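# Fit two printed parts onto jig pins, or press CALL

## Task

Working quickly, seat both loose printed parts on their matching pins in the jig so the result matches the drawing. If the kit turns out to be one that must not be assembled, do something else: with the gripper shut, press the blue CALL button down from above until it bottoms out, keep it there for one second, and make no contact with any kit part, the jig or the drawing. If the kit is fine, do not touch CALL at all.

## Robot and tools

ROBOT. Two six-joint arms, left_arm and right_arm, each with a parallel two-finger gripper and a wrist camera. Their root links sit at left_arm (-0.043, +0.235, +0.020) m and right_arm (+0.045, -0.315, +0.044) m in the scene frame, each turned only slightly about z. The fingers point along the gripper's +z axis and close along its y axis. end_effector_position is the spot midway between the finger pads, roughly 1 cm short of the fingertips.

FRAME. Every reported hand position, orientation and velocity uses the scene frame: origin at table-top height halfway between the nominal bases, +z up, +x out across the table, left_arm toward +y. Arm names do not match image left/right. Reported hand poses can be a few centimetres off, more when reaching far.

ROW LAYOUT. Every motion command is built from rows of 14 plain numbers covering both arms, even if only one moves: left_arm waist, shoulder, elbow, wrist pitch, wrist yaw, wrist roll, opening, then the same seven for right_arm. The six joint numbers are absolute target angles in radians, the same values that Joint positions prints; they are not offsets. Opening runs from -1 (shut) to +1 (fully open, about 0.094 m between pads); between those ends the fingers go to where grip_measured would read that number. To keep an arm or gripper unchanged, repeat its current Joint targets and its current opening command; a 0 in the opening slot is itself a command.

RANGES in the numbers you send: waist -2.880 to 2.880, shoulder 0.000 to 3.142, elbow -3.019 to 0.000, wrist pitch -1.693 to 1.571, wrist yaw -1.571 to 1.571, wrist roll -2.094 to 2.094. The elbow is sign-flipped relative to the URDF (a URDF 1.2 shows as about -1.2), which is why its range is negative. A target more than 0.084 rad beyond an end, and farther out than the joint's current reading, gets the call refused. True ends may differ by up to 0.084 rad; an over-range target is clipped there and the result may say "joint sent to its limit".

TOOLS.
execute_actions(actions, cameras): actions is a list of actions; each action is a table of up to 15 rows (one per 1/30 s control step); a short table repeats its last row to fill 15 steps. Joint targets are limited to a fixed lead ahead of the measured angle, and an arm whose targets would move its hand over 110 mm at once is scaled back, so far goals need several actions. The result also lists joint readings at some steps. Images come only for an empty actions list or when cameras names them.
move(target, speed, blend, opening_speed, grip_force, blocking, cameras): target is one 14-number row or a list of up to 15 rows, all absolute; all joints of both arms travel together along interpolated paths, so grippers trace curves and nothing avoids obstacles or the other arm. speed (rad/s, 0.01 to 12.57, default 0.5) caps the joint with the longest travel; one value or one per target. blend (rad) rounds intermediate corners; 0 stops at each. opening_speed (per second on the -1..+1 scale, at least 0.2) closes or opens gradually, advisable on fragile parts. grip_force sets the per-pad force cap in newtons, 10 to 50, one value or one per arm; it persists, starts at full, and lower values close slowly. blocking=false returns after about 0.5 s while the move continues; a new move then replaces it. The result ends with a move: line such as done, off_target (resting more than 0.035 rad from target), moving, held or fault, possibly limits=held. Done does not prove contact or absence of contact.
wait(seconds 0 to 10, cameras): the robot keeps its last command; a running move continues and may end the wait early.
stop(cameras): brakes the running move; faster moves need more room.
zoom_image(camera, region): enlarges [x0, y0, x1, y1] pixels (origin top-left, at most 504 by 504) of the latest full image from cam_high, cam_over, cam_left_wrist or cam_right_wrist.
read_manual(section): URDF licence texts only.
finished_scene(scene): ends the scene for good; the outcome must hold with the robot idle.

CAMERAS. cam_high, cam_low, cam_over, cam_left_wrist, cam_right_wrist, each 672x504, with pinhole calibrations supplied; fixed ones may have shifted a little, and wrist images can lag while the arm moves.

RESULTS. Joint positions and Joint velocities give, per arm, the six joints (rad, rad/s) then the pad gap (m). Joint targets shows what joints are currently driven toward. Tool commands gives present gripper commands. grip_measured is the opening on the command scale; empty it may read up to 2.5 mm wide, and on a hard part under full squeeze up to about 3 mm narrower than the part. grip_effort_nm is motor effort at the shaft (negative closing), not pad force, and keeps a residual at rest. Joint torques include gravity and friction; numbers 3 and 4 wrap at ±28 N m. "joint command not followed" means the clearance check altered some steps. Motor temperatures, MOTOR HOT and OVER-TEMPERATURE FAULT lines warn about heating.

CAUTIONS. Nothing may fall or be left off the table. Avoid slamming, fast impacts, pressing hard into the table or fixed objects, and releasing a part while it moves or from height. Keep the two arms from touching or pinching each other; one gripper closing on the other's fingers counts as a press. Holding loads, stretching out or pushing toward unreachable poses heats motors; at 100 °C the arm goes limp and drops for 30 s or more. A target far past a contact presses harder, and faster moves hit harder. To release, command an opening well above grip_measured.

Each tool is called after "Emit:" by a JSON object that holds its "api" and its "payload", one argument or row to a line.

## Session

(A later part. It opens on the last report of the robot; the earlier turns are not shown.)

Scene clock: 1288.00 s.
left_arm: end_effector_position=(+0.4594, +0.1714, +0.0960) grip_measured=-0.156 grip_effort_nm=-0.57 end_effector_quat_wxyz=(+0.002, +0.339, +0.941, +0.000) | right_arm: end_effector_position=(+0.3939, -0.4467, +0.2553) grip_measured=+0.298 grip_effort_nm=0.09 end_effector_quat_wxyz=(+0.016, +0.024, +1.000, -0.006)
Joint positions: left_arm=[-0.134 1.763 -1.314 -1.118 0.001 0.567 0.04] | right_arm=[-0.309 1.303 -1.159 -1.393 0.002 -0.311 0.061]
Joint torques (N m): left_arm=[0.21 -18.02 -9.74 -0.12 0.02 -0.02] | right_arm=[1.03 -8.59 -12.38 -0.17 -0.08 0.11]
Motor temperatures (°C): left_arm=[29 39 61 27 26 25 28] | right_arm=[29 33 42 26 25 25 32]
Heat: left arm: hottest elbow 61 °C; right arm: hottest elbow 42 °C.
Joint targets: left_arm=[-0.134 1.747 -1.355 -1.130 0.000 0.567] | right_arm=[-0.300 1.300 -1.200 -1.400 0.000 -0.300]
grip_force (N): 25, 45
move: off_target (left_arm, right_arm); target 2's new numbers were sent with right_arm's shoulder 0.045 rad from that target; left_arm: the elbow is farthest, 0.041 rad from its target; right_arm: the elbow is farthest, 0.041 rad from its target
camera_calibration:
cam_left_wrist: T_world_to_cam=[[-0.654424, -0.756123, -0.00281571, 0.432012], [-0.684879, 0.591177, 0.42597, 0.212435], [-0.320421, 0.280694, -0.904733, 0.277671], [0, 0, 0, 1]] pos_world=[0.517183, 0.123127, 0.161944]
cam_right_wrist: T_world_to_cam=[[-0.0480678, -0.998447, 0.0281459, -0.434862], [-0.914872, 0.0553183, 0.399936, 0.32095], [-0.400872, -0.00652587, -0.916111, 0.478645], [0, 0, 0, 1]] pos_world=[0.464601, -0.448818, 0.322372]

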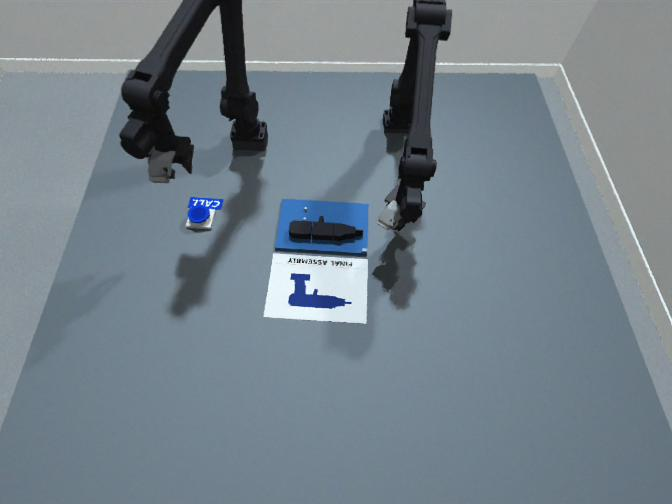

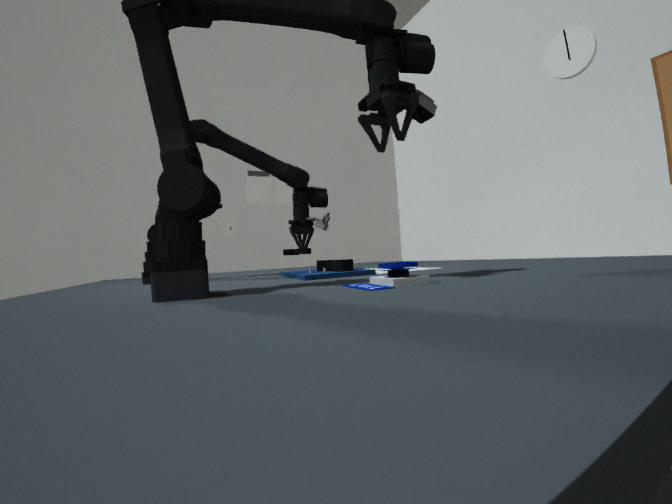

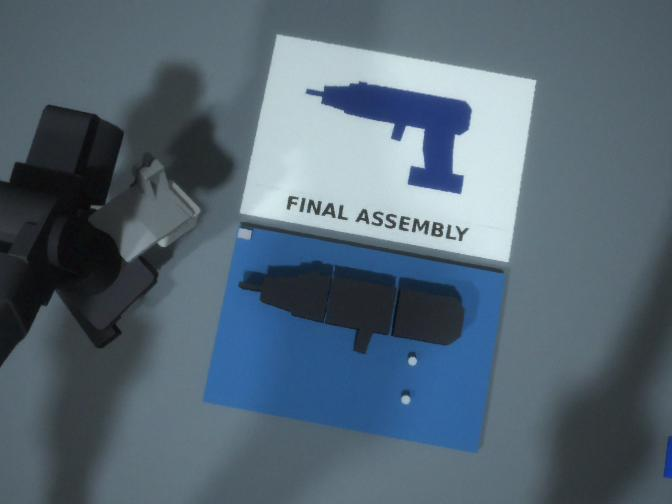

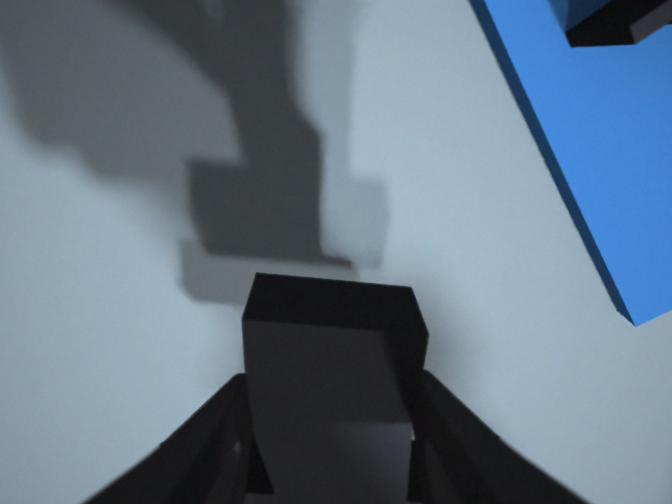

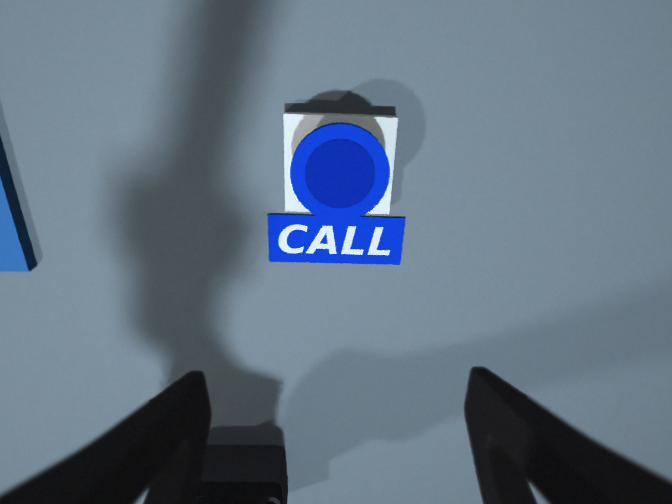

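Emit:
{"api": "move", "payload": {
  "target": [
    [-0.134,1.862,-1.228,-0.927,0,0.567,-0.45,-0.3,1.3,-1.2,-1.4,0,-0.3,0.3],
    [-0.134,1.862,-1.228,-0.927,0,0.567,0.3,-0.3,1.3,-1.2,-1.4,0,-0.3,0.3],
    [-0.119,1.845,-1.24,-0.95,0,0.567,0.3,-0.3,1.3,-1.2,-1.4,0,-0.3,0.3],
    [-0.119,1.88,-1.226,-0.909,0,0.567,0.3,-0.3,1.3,-1.2,-1.4,0,-0.3,0.3]
  ],
  "speed": [0.2,0.2,0.2,0.1],
  "grip_force": 45,
  "cameras": ["cam_low","cam_left_wrist"]
}}

Emit:
{"api": "zoom_image", "payload": {
  "camera": "cam_low",
  "region": [250, 200, 350, 300]
}}

Scene clock: 1361.33 s.
left_arm: end_effector_position=(+0.4593, +0.1718, +0.0193) grip_measured=+0.298 grip_effort_nm=0.12 end_effector_quat_wxyz=(+0.006, +0.338, +0.941, +0.001) | right_arm: end_effector_position=(+0.3939, -0.4467, +0.2553) grip_measured=+0.298 grip_effort_nm=0.09 end_effector_quat_wxyz=(+0.016, +0.024, +1.000, -0.006)
Joint positions: left_arm=[-0.133 1.862 -1.226 -0.923 0.001 0.567 0.061] | right_arm=[-0.309 1.303 -1.159 -1.393 0.002 -0.311 0.061]
Joint torques (N m): left_arm=[1.55 -15.68 -6.17 0.95 0.04 -0.01] | right_arm=[1.03 -8.53 -12.4 -0.16 -0.08 0.12]
Motor temperatures (°C): left_arm=[29 39 60 27 26 25 28] | right_arm=[29 32 57 26 25 25 29]
Heat: left arm: hottest elbow 60 °C; right arm: hottest elbow 57 °C.
Joint targets: left_arm=[-0.119 1.880 -1.226 -0.909 0.000 0.567] | right_arm=[-0.300 1.300 -1.200 -1.400 0.000 -0.300]
grip_force (N): 45, 45
move: off_target (right_arm); right_arm: the elbow is farthest, 0.041 rad from its target
camera_calibration:
cam_left_wrist: T_world_to_cam=[[-0.654106, -0.75637, -0.00707209, 0.432013], [-0.688316, 0.591325, 0.420185, 0.24647], [-0.313633, 0.279713, -0.907411, 0.205171], [0, 0, 0, 1]] pos_world=[0.51658, 0.123628, 0.085667]
Images, in order (width x height): cam_low 672x504, cam_left_wrist 672x504.

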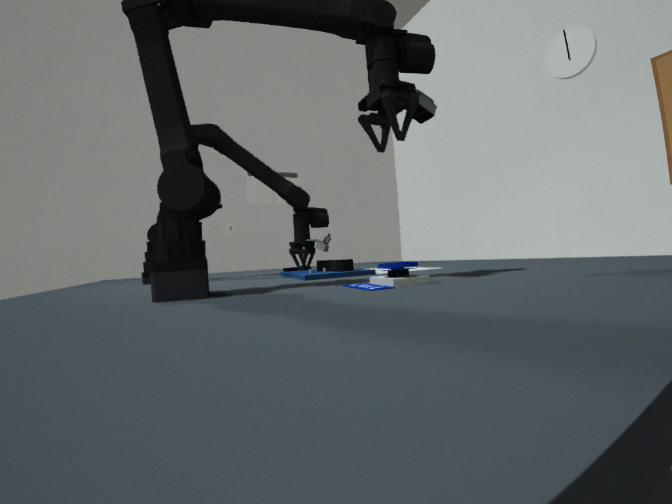

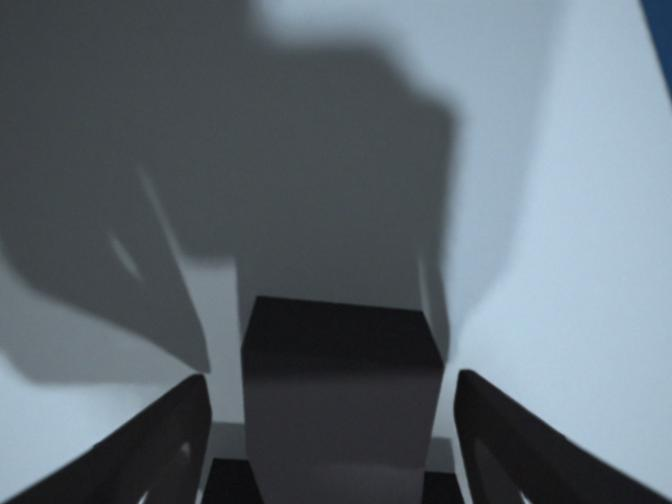

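Scaled by 5.040 from the camera's 672x504 image, which has a finer 960x720 frame.

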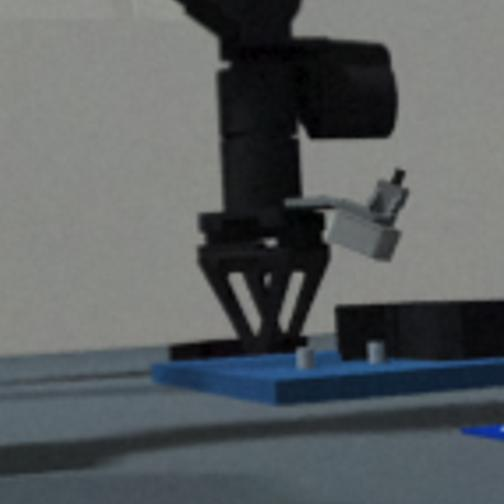

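Emit:
{"api": "move", "payload": {
  "target": [
    [-0.114,1.836,-1.196,-0.888,0,0.567,0.3,-0.3,1.3,-1.2,-1.4,0,-0.3,0.3],
    [-0.114,1.836,-1.196,-0.888,0,0.567,-0.6,-0.3,1.3,-1.2,-1.4,0,-0.3,0.3]
  ],
  "speed": [0.1,0.2],
  "cameras": ["cam_low","cam_left_wrist"]
}}

Scene clock: 1384.70 s.
left_arm: end_effector_position=(+0.4516, +0.1757, +0.0112) grip_measured=-0.140 grip_effort_nm=-0.88 end_effector_quat_wxyz=(+0.003, +0.336, +0.942, +0.000) | right_arm: end_effector_position=(+0.3939, -0.4467, +0.2553) grip_measured=+0.298 grip_effort_nm=0.09 end_effector_quat_wxyz=(+0.016, +0.024, +1.000, -0.006)
Joint positions: left_arm=[-0.127 1.861 -1.198 -0.902 0.001 0.567 0.04] | right_arm=[-0.309 1.303 -1.159 -1.393 0.002 -0.311 0.061]
Joint torques (N m): left_arm=[1.44 -18.9 -5.98 0.94 0.04 -0.03] | right_arm=[1.03 -8.59 -12.4 -0.16 -0.08 0.12]
Motor temperatures (°C): left_arm=[29 40 54 27 26 25 27] | right_arm=[29 32 59 26 25 25 29]
Heat: left arm: hottest elbow 54 °C; right arm: hottest elbow 59 °C.
Joint targets: left_arm=[-0.114 1.836 -1.196 -0.888 0.000 0.567] | right_arm=[-0.300 1.300 -1.200 -1.400 0.000 -0.300]
grip_force (N): 45, 45
move: off_target (right_arm); right_arm: the elbow is farthest, 0.041 rad from its target
camera_calibration:
cam_left_wrist: T_world_to_cam=[[-0.649772, -0.760118, -0.00419951, 0.428543], [-0.689318, 0.586903, 0.424718, 0.243486], [-0.320371, 0.278865, -0.905316, 0.197569], [0, 0, 0, 1]] pos_world=[0.50959, 0.127745, 0.0772493]
Images, in order (width x height): cam_low 672x504, cam_left_wrist 672x504.

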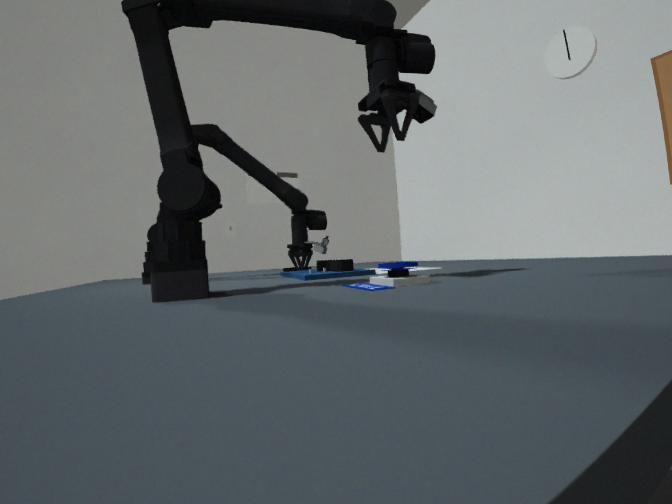

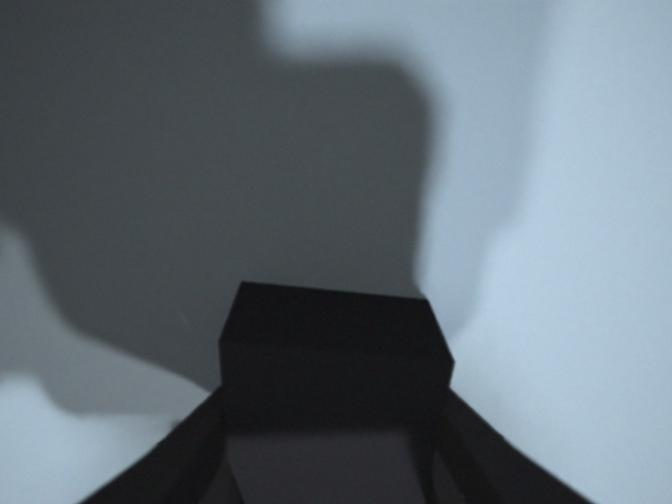

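Emit:
{"api": "move", "payload": {
  "target": [
    [-0.114,1.70,-1.395,-1.215,0,0.567,-0.6,-0.3,1.3,-1.2,-1.4,0,-0.3,0.3],
    [-0.70,1.845,-1.585,-1.27,0,-0.71,-0.6,-0.3,1.3,-1.2,-1.4,0,-0.3,0.3],
    [-0.70,1.904,-1.474,-1.137,0,-0.71,-0.6,-0.3,1.3,-1.2,-1.4,0,-0.3,0.3]
  ],
  "speed": [0.3,0.7,0.3],
  "blend": [0.03,0,0],
  "cameras": ["cam_low","cam_over","cam_left_wrist"]
}}

Emit:
{"api": "zoom_image", "payload": {
  "camera": "cam_over",
  "region": [300, 240, 500, 440]
}}

Scene clock: 1450.73 s.
left_arm: end_effector_position=(+0.3805, -0.1169, +0.0754) grip_measured=-0.141 grip_effort_nm=-0.94 end_effector_quat_wxyz=(-0.008, -0.002, +1.000, +0.007) | right_arm: end_effector_position=(+0.3939, -0.4467, +0.2553) grip_measured=+0.298 grip_effort_nm=0.09 end_effector_quat_wxyz=(+0.016, +0.024, +1.000, -0.006)
Joint positions: left_arm=[-0.702 1.904 -1.463 -1.15 0 -0.697 0.04] | right_arm=[-0.309 1.303 -1.159 -1.393 0.002 -0.311 0.061]
Joint torques (N m): left_arm=[0.56 -18.49 -7.75 0.81 -0.03 -0.16] | right_arm=[1.03 -8.53 -12.4 -0.16 -0.08 0.12]
Motor temperatures (°C): left_arm=[28 40 49 27 26 25 29] | right_arm=[29 31 61 26 25 25 29]
Heat: left arm: hottest elbow 49 °C; right arm: hottest elbow 61 °C.
Joint targets: left_arm=[-0.700 1.904 -1.474 -1.137 0.000 -0.710] | right_arm=[-0.300 1.300 -1.200 -1.400 0.000 -0.300]
grip_force (N): 45, 45
move: off_target (right_arm); right_arm: the elbow is farthest, 0.041 rad from its target
camera_calibration:
cam_left_wrist: T_world_to_cam=[[-0.0181323, -0.999732, -0.014382, -0.107403], [-0.896025, 0.0098656, 0.443894, 0.34867], [-0.443633, 0.0209354, -0.895964, 0.330606], [0, 0, 0, 1]] pos_world=[0.457137, -0.117735, 0.139894]
Images, in order (width x height): cam_low 672x504, cam_over 672x504, cam_left_wrist 672x504.

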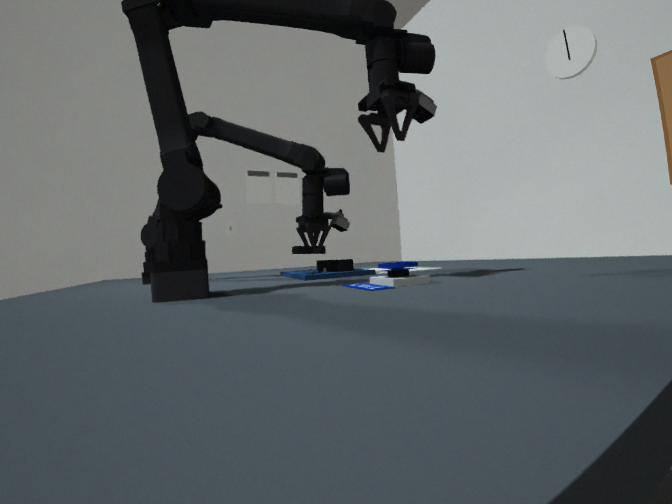

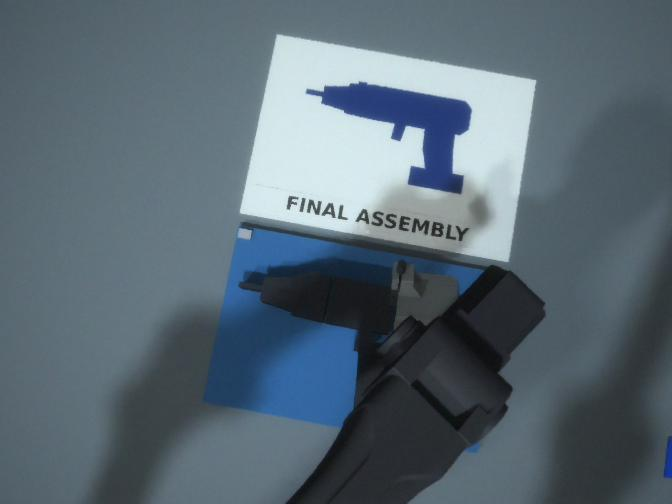

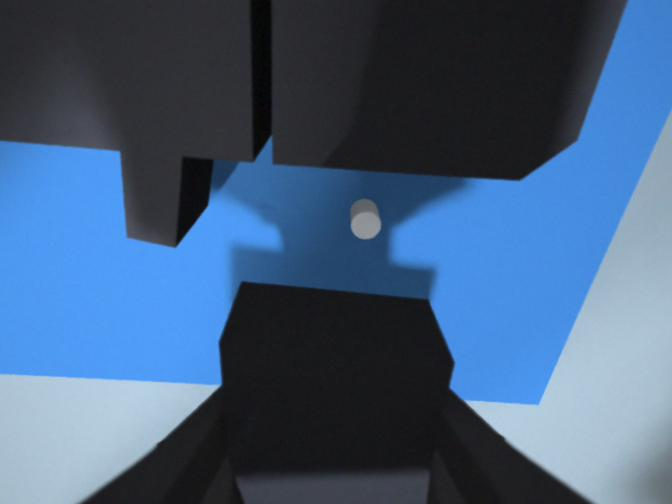

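Scaled by 2.520 from the camera's 672x504 image, which has a finer 960x720 frame.

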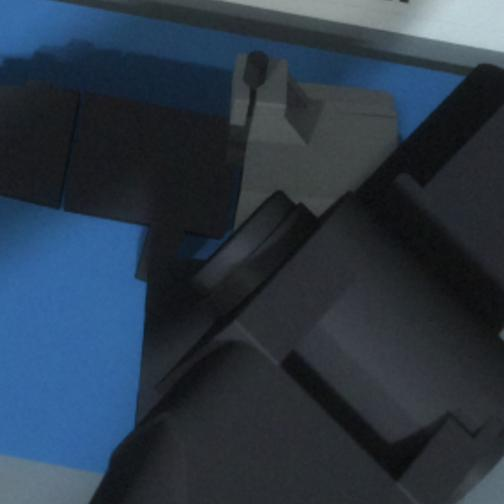

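Emit:
{"api": "move", "payload": {
  "target": [
    [-0.708,1.86,-1.57,-1.23,0,-0.737,-0.6,-0.3,1.3,-1.2,-1.4,0,-0.3,0.3],
    [-0.708,1.972,-1.488,-1.065,0,-0.737,-0.6,-0.3,1.3,-1.2,-1.4,0,-0.3,0.3]
  ],
  "speed": [0.3,0.25],
  "cameras": ["cam_low","cam_left_wrist"]
}}

Emit:
{"api": "zoom_image", "payload": {
  "camera": "cam_low",
  "region": [260, 220, 360, 300]
}}

Scene clock: 1539.93 s.
left_arm: end_effector_position=(+0.3941, -0.1281, +0.0434) grip_measured=-0.141 grip_effort_nm=-0.94 end_effector_quat_wxyz=(-0.001, -0.016, +1.000, +0.001) | right_arm: end_effector_position=(+0.3939, -0.4467, +0.2553) grip_measured=+0.298 grip_effort_nm=0.09 end_effector_quat_wxyz=(+0.016, +0.024, +1.000, -0.006)
Joint positions: left_arm=[-0.702 1.972 -1.477 -1.078 0 -0.724 0.04] | right_arm=[-0.309 1.303 -1.159 -1.393 0.002 -0.311 0.061]
Joint torques (N m): left_arm=[-0.38 -19.78 -7.58 0.85 -0.03 -0.16] | right_arm=[1.03 -8.53 -12.4 -0.16 -0.08 0.12]
Motor temperatures (°C): left_arm=[28 43 49 27 26 25 30] | right_arm=[29 31 63 26 25 25 28]
Heat: left arm: hottest elbow 49 °C; right arm: hottest elbow 63 °C.
Joint targets: left_arm=[-0.708 1.972 -1.488 -1.065 0.000 -0.737] | right_arm=[-0.300 1.300 -1.200 -1.400 0.000 -0.300]
grip_force (N): 45, 45
move: off_target (right_arm); right_arm: the elbow is farthest, 0.041 rad from its target
camera_calibration:
cam_left_wrist: T_world_to_cam=[[0.00910193, -0.999953, -0.00324938, -0.130065], [-0.902125, -0.00961321, 0.431368, 0.375625], [-0.431379, -0.000994932, -0.90217, 0.300809], [0, 0, 0, 1]] pos_world=[0.469807, -0.126149, 0.108926]
Images, in order (width x height): cam_low 672x504, cam_left_wrist 672x504.

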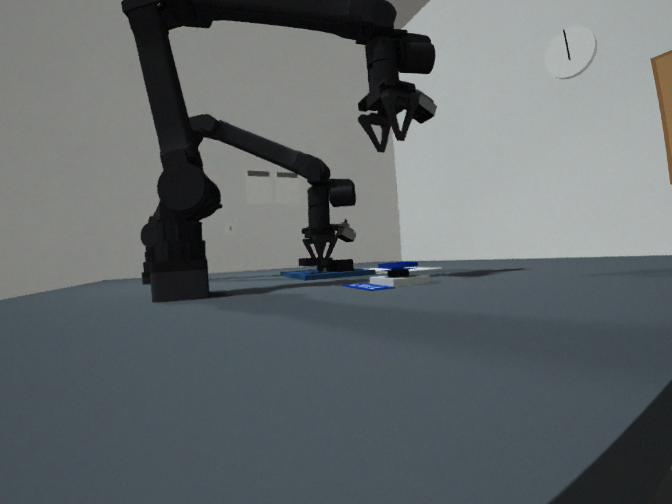

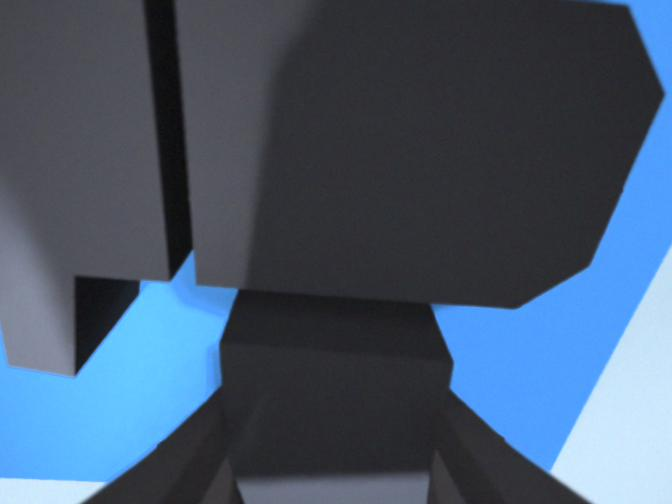

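Scaled by 5.040 from the camera's 672x504 image, which has a finer 960x720 frame.

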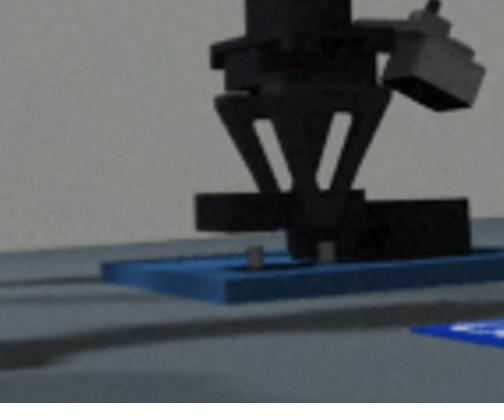

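Emit:
{"api": "move", "payload": {
  "target": [
    [-0.708,1.86,-1.62,-1.27,0,-0.751,-0.6,-0.3,1.3,-1.2,-1.4,0,-0.3,0.3],
    [-0.708,1.9256,-1.5497,-1.167,0,-0.751,-0.6,-0.3,1.3,-1.2,-1.4,0,-0.3,0.3],
    [-0.708,1.952,-1.52,-1.111,0,-0.751,-0.6,-0.3,1.3,-1.2,-1.4,0,-0.3,0.3],
    [-0.708,1.979,-1.497,-1.062,0,-0.751,-0.6,-0.3,1.3,-1.2,-1.4,0,-0.3,0.3],
    [-0.708,2.014,-1.477,-1.012,0,-0.751,-0.6,-0.3,1.3,-1.2,-1.4,0,-0.3,0.3]
  ],
  "speed": [0.3,0.3,0.25,0.2,0.15],
  "blend": [0,0.01,0.01,0.01,0],
  "cameras": ["cam_low","cam_left_wrist"]
}}

Emit:
{"api": "zoom_image", "payload": {
  "camera": "cam_low",
  "region": [260, 220, 360, 300]
}}

Scene clock: 1583.83 s.
left_arm: end_effector_position=(+0.4011, -0.1340, +0.0339) grip_measured=-0.141 grip_effort_nm=-0.94 end_effector_quat_wxyz=(+0.009, -0.023, +1.000, -0.008) | right_arm: end_effector_position=(+0.3939, -0.4467, +0.2553) grip_measured=+0.298 grip_effort_nm=0.09 end_effector_quat_wxyz=(+0.016, +0.024, +1.000, -0.006)
Joint positions: left_arm=[-0.702 1.99 -1.477 -1.033 0.001 -0.739 0.04] | right_arm=[-0.309 1.303 -1.159 -1.393 0.002 -0.311 0.061]
Joint torques (N m): left_arm=[-0.21 -17.55 -6.76 1.25 -0.04 -0.14] | right_arm=[1.03 -8.53 -12.38 -0.17 -0.08 0.12]
Motor temperatures (°C): left_arm=[28 39 53 27 26 25 30] | right_arm=[29 31 64 26 25 25 28]
Heat: left arm: hottest elbow 53 °C; right arm: hottest elbow 64 °C.
Joint targets: left_arm=[-0.708 2.014 -1.477 -1.012 0.000 -0.751] | right_arm=[-0.300 1.300 -1.200 -1.400 0.000 -0.300]
grip_force (N): 45, 45
move: off_target (right_arm); right_arm: the elbow is farthest, 0.041 rad from its target
camera_calibration:
cam_left_wrist: T_world_to_cam=[[0.0241898, -0.999589, 0.0153737, -0.142693], [-0.910842, -0.0156986, 0.412457, 0.389316], [-0.412047, -0.0239803, -0.910847, 0.284739], [0, 0, 0, 1]] pos_world=[0.475383, -0.129695, 0.100972]
Images, in order (width x height): cam_low 672x504, cam_left_wrist 672x504.

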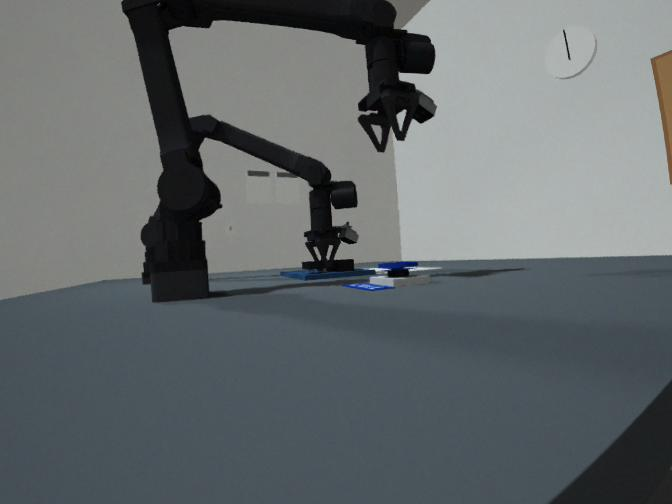

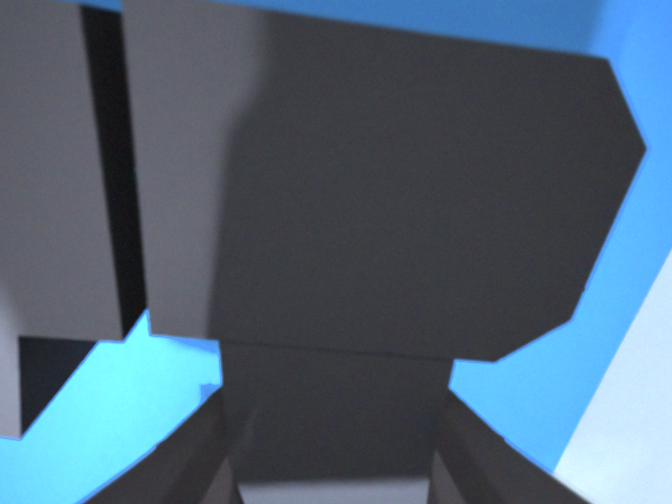

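Scaled by 5.040 from the camera's 672x504 image, which has a finer 960x720 frame.

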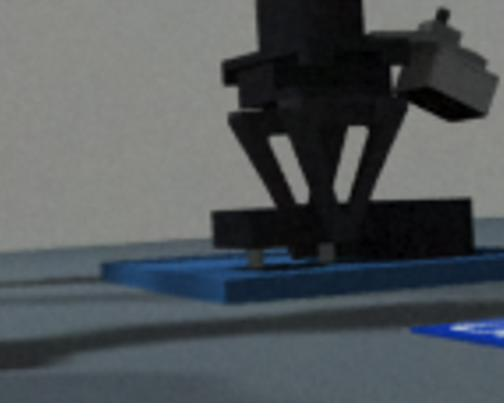

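Emit:
{"api": "move", "payload": {
  "target": [-0.708,2.014,-1.477,-1.07,0,-0.751,-0.6,-0.3,1.3,-1.2,-1.4,0,-0.3,0.3],
  "speed": 0.04,
  "cameras": ["cam_low","cam_left_wrist"]
}}

Emit:
{"api": "zoom_image", "payload": {
  "camera": "cam_low",
  "region": [260, 220, 360, 300]
}}

Scene clock: 1600.87 s.
left_arm: end_effector_position=(+0.3949, -0.1291, +0.0285) grip_measured=-0.142 grip_effort_nm=-0.94 end_effector_quat_wxyz=(-0.004, -0.023, +1.000, +0.003) | right_arm: end_effector_position=(+0.3939, -0.4467, +0.2553) grip_measured=+0.298 grip_effort_nm=0.09 end_effector_quat_wxyz=(+0.016, +0.024, +1.000, -0.006)
Joint positions: left_arm=[-0.702 1.998 -1.474 -1.057 0.001 -0.739 0.04] | right_arm=[-0.309 1.303 -1.159 -1.393 0.002 -0.311 0.061]
Joint torques (N m): left_arm=[-0.44 -18.43 -6.83 -0.18 -0.05 -0.14] | right_arm=[1.03 -8.59 -12.4 -0.16 -0.08 0.12]
Motor temperatures (°C): left_arm=[28 40 52 27 26 25 30] | right_arm=[29 31 65 26 25 25 28]
Heat: left arm: hottest elbow 52 °C; right arm: hottest elbow 65 °C.
Joint targets: left_arm=[-0.708 2.014 -1.477 -1.070 0.000 -0.751] | right_arm=[-0.300 1.300 -1.200 -1.400 0.000 -0.300]
grip_force (N): 45, 45
move: off_target (right_arm); right_arm: the elbow is farthest, 0.041 rad from its target
camera_calibration:
cam_left_wrist: T_world_to_cam=[[0.0243644, -0.999679, -0.00688819, -0.136994], [-0.899287, -0.0249263, 0.436649, 0.379538], [-0.43668, -0.00444421, -0.899606, 0.289327], [0, 0, 0, 1]] pos_world=[0.470995, -0.126204, 0.0936119]
Images, in order (width x height): cam_low 672x504, cam_left_wrist 672x504.

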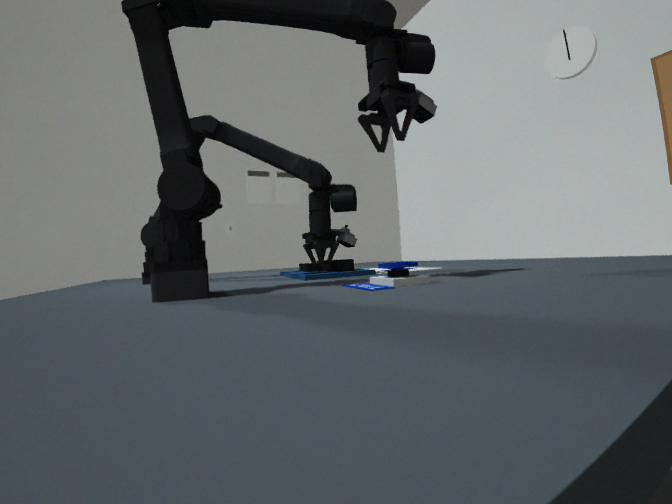

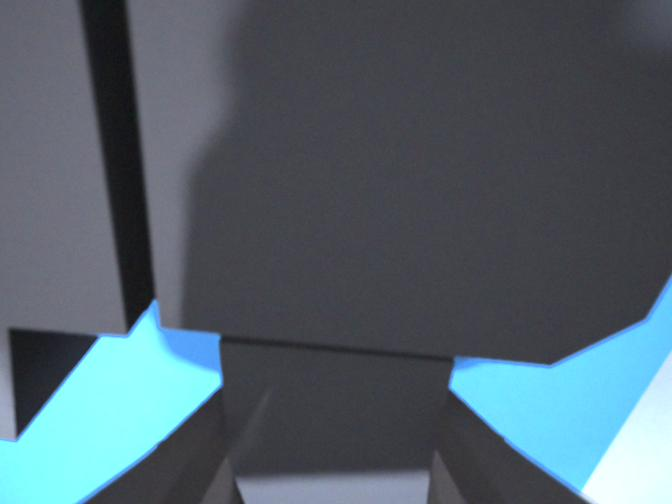

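Scaled by 5.040 from the camera's 672x504 image, which has a finer 960x720 frame.

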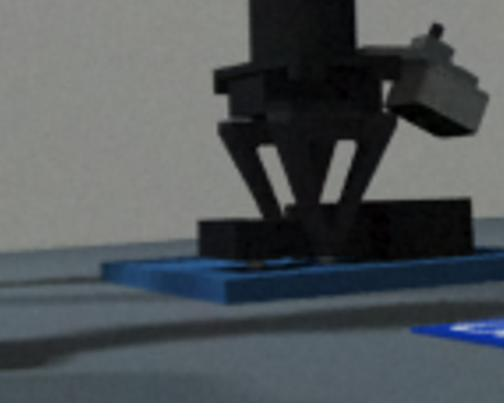

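Emit:
{"api": "move", "payload": {
  "target": [
    [-0.708,2.018,-1.456,-1.03,0,-0.751,-0.6,-0.3,1.3,-1.2,-1.4,0,-0.3,0.3],
    [-0.708,2.024,-1.45,-1.01,0,-0.751,-0.6,-0.3,1.3,-1.2,-1.4,0,-0.3,0.3]
  ],
  "speed": 0.05,
  "blend": 0.01,
  "cameras": ["cam_low","cam_left_wrist"]
}}

Emit:
{"api": "zoom_image", "payload": {
  "camera": "cam_low",
  "region": [260, 220, 360, 300]
}}

Scene clock: 1619.13 s.
left_arm: end_effector_position=(+0.3951, -0.1292, +0.0235) grip_measured=-0.142 grip_effort_nm=-0.94 end_effector_quat_wxyz=(+0.001, -0.024, +1.000, -0.002) | right_arm: end_effector_position=(+0.3939, -0.4467, +0.2553) grip_measured=+0.298 grip_effort_nm=0.09 end_effector_quat_wxyz=(+0.016, +0.024, +1.000, -0.006)
Joint positions: left_arm=[-0.702 1.998 -1.459 -1.028 0.001 -0.74 0.04] | right_arm=[-0.309 1.303 -1.159 -1.393 0.002 -0.311 0.061]
Joint torques (N m): left_arm=[-0.44 -17.44 -5.97 1.1 -0.05 -0.15] | right_arm=[1.03 -8.53 -12.4 -0.16 -0.08 0.12]
Motor temperatures (°C): left_arm=[28 42 50 27 26 25 30] | right_arm=[29 31 65 26 25 25 28]
Heat: left arm: hottest elbow 50 °C; right arm: hottest elbow 65 °C.
Joint targets: left_arm=[-0.708 2.024 -1.450 -1.010 0.000 -0.751] | right_arm=[-0.300 1.300 -1.200 -1.400 0.000 -0.300]
grip_force (N): 45, 45
move: off_target (right_arm); right_arm: the elbow is farthest, 0.041 rad from its target
camera_calibration:
cam_left_wrist: T_world_to_cam=[[0.0247313, -0.999693, 0.0016335, -0.137543], [-0.903585, -0.0216545, 0.427861, 0.384224], [-0.427695, -0.0120576, -0.903843, 0.280362], [0, 0, 0, 1]] pos_world=[0.47049, -0.1258, 0.0892335]
Images, in order (width x height): cam_low 672x504, cam_left_wrist 672x504.

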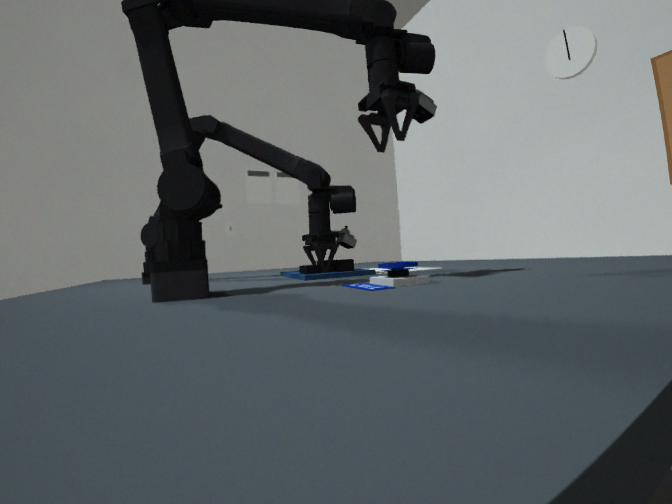

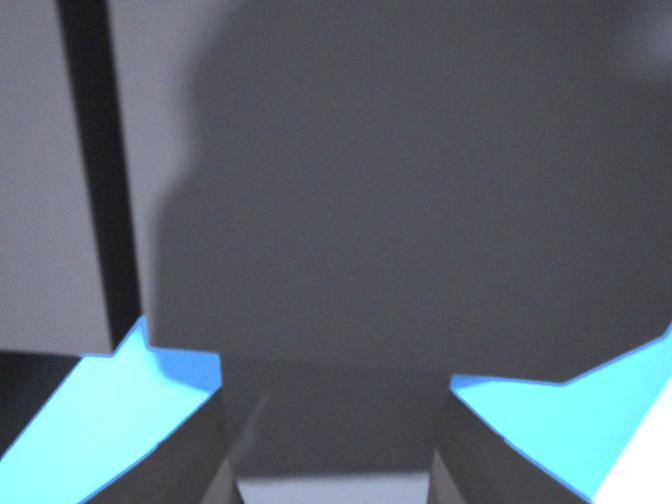

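Scaled by 5.040 from the camera's 672x504 image, which has a finer 960x720 frame.

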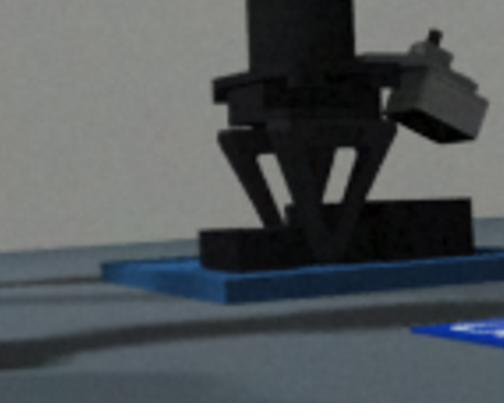

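Emit:
{"api": "move", "payload": {
  "target": [
    [-0.708,2.042,-1.438,-1.0,0,-0.751,-0.6,-0.3,1.3,-1.2,-1.4,0,-0.3,0.3],
    [-0.708,2.042,-1.438,-1.0,0,-0.751,0.15,-0.3,1.3,-1.2,-1.4,0,-0.3,0.3],
    [-0.708,1.975,-1.518,-1.085,0,-0.74,0.15,-0.3,1.3,-1.2,-1.4,0,-0.3,0.3],
    [-0.708,1.91,-1.58,-1.18,0,-0.74,0.15,-0.3,1.3,-1.2,-1.4,0,-0.3,0.3],
    [-0.708,1.75,-1.65,-1.4,0,-0.74,0.15,-0.3,1.3,-1.2,-1.4,0,-0.3,0.3],
    [0.1,1.5,-1.6,-1.4,0,0,0.15,-0.3,1.3,-1.2,-1.4,0,-0.3,0.3]
  ],
  "speed": [0.08,0.2,0.15,0.2,0.5,1],
  "blend": [0,0,0.01,0.01,0.05,0],
  "cameras": ["cam_low","cam_over","cam_high"]
}}

Emit:
{"api": "zoom_image", "payload": {
  "camera": "cam_low",
  "region": [260, 220, 360, 300]
}}

Emit:
{"api": "zoom_image", "payload": {
  "camera": "cam_over",
  "region": [300, 240, 500, 440]
}}

Scene clock: 1640.77 s.
left_arm: end_effector_position=(+0.4663, +0.2969, +0.3300) grip_measured=+0.148 grip_effort_nm=0.12 end_effector_quat_wxyz=(+0.138, -0.067, +0.988, +0.008) | right_arm: end_effector_position=(+0.3939, -0.4467, +0.2553) grip_measured=+0.298 grip_effort_nm=0.09 end_effector_quat_wxyz=(+0.016, +0.024, +1.000, -0.006)
Joint positions: left_arm=[0.112 1.505 -1.597 -1.387 -0.001 -0.013 0.054] | right_arm=[-0.309 1.303 -1.159 -1.393 0.002 -0.311 0.061]
Joint torques (N m): left_arm=[-1.03 -14.39 -8.21 0.29 0.08 0.12] | right_arm=[1.03 -8.53 -12.38 -0.17 -0.08 0.12]
Motor temperatures (°C): left_arm=[28 42 49 27 26 25 30] | right_arm=[29 31 65 26 25 25 28]
Heat: left arm: hottest elbow 49 °C; right arm: hottest elbow 65 °C.
Joint targets: left_arm=[0.100 1.500 -1.600 -1.400 0.000 0.000] | right_arm=[-0.300 1.300 -1.200 -1.400 0.000 -0.300]
grip_force (N): 45, 45
move: off_target (right_arm); target 2's new numbers were sent with left_arm's shoulder 0.044 rad from that target; right_arm: the elbow is farthest, 0.041 rad from its target
Images, in order (width x height): cam_high 672x504, cam_low 672x504, cam_over 672x504.

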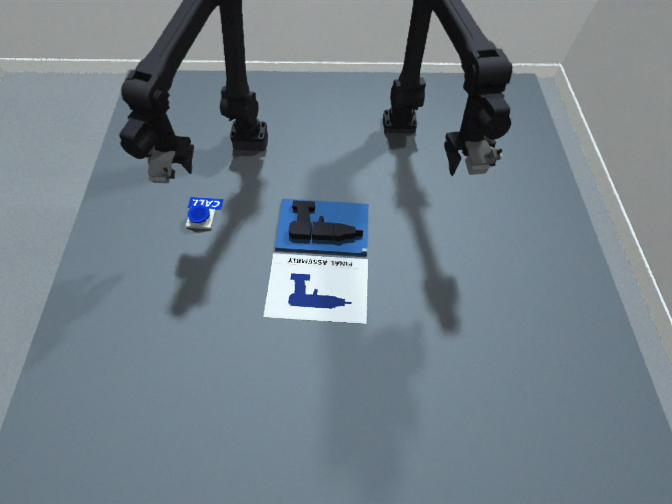

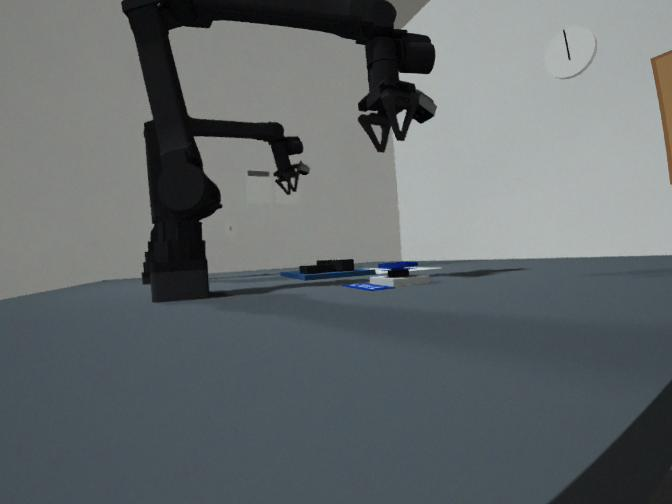

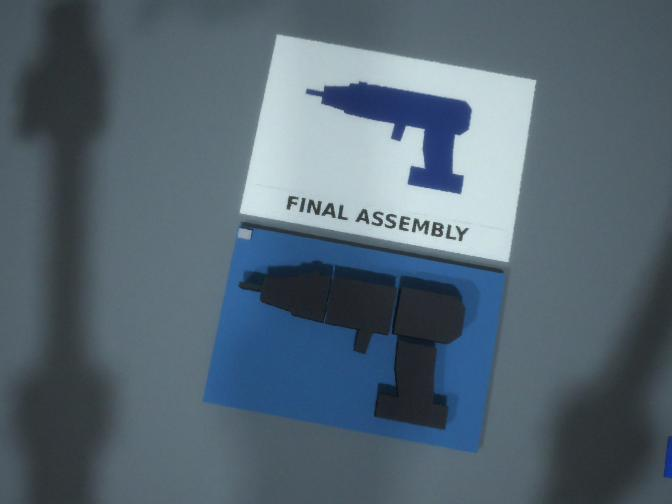

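Scaled by 5.040 from the camera's 672x504 image, which has a finer 960x720 frame.

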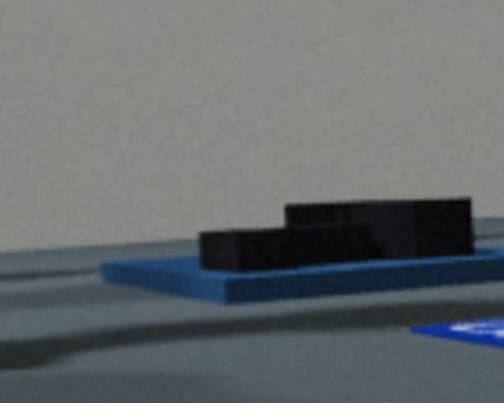

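Scaled by 2.520 from the camera's 672x504 image, which has a finer 960x720 frame.

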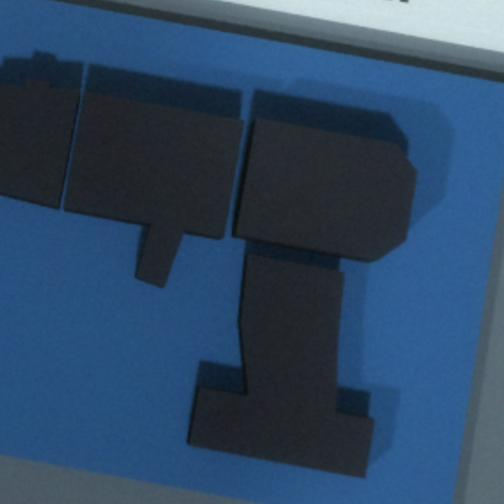

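Emit:
{"api": "finished_scene", "payload": {

}}

The scene is finished: the task was done.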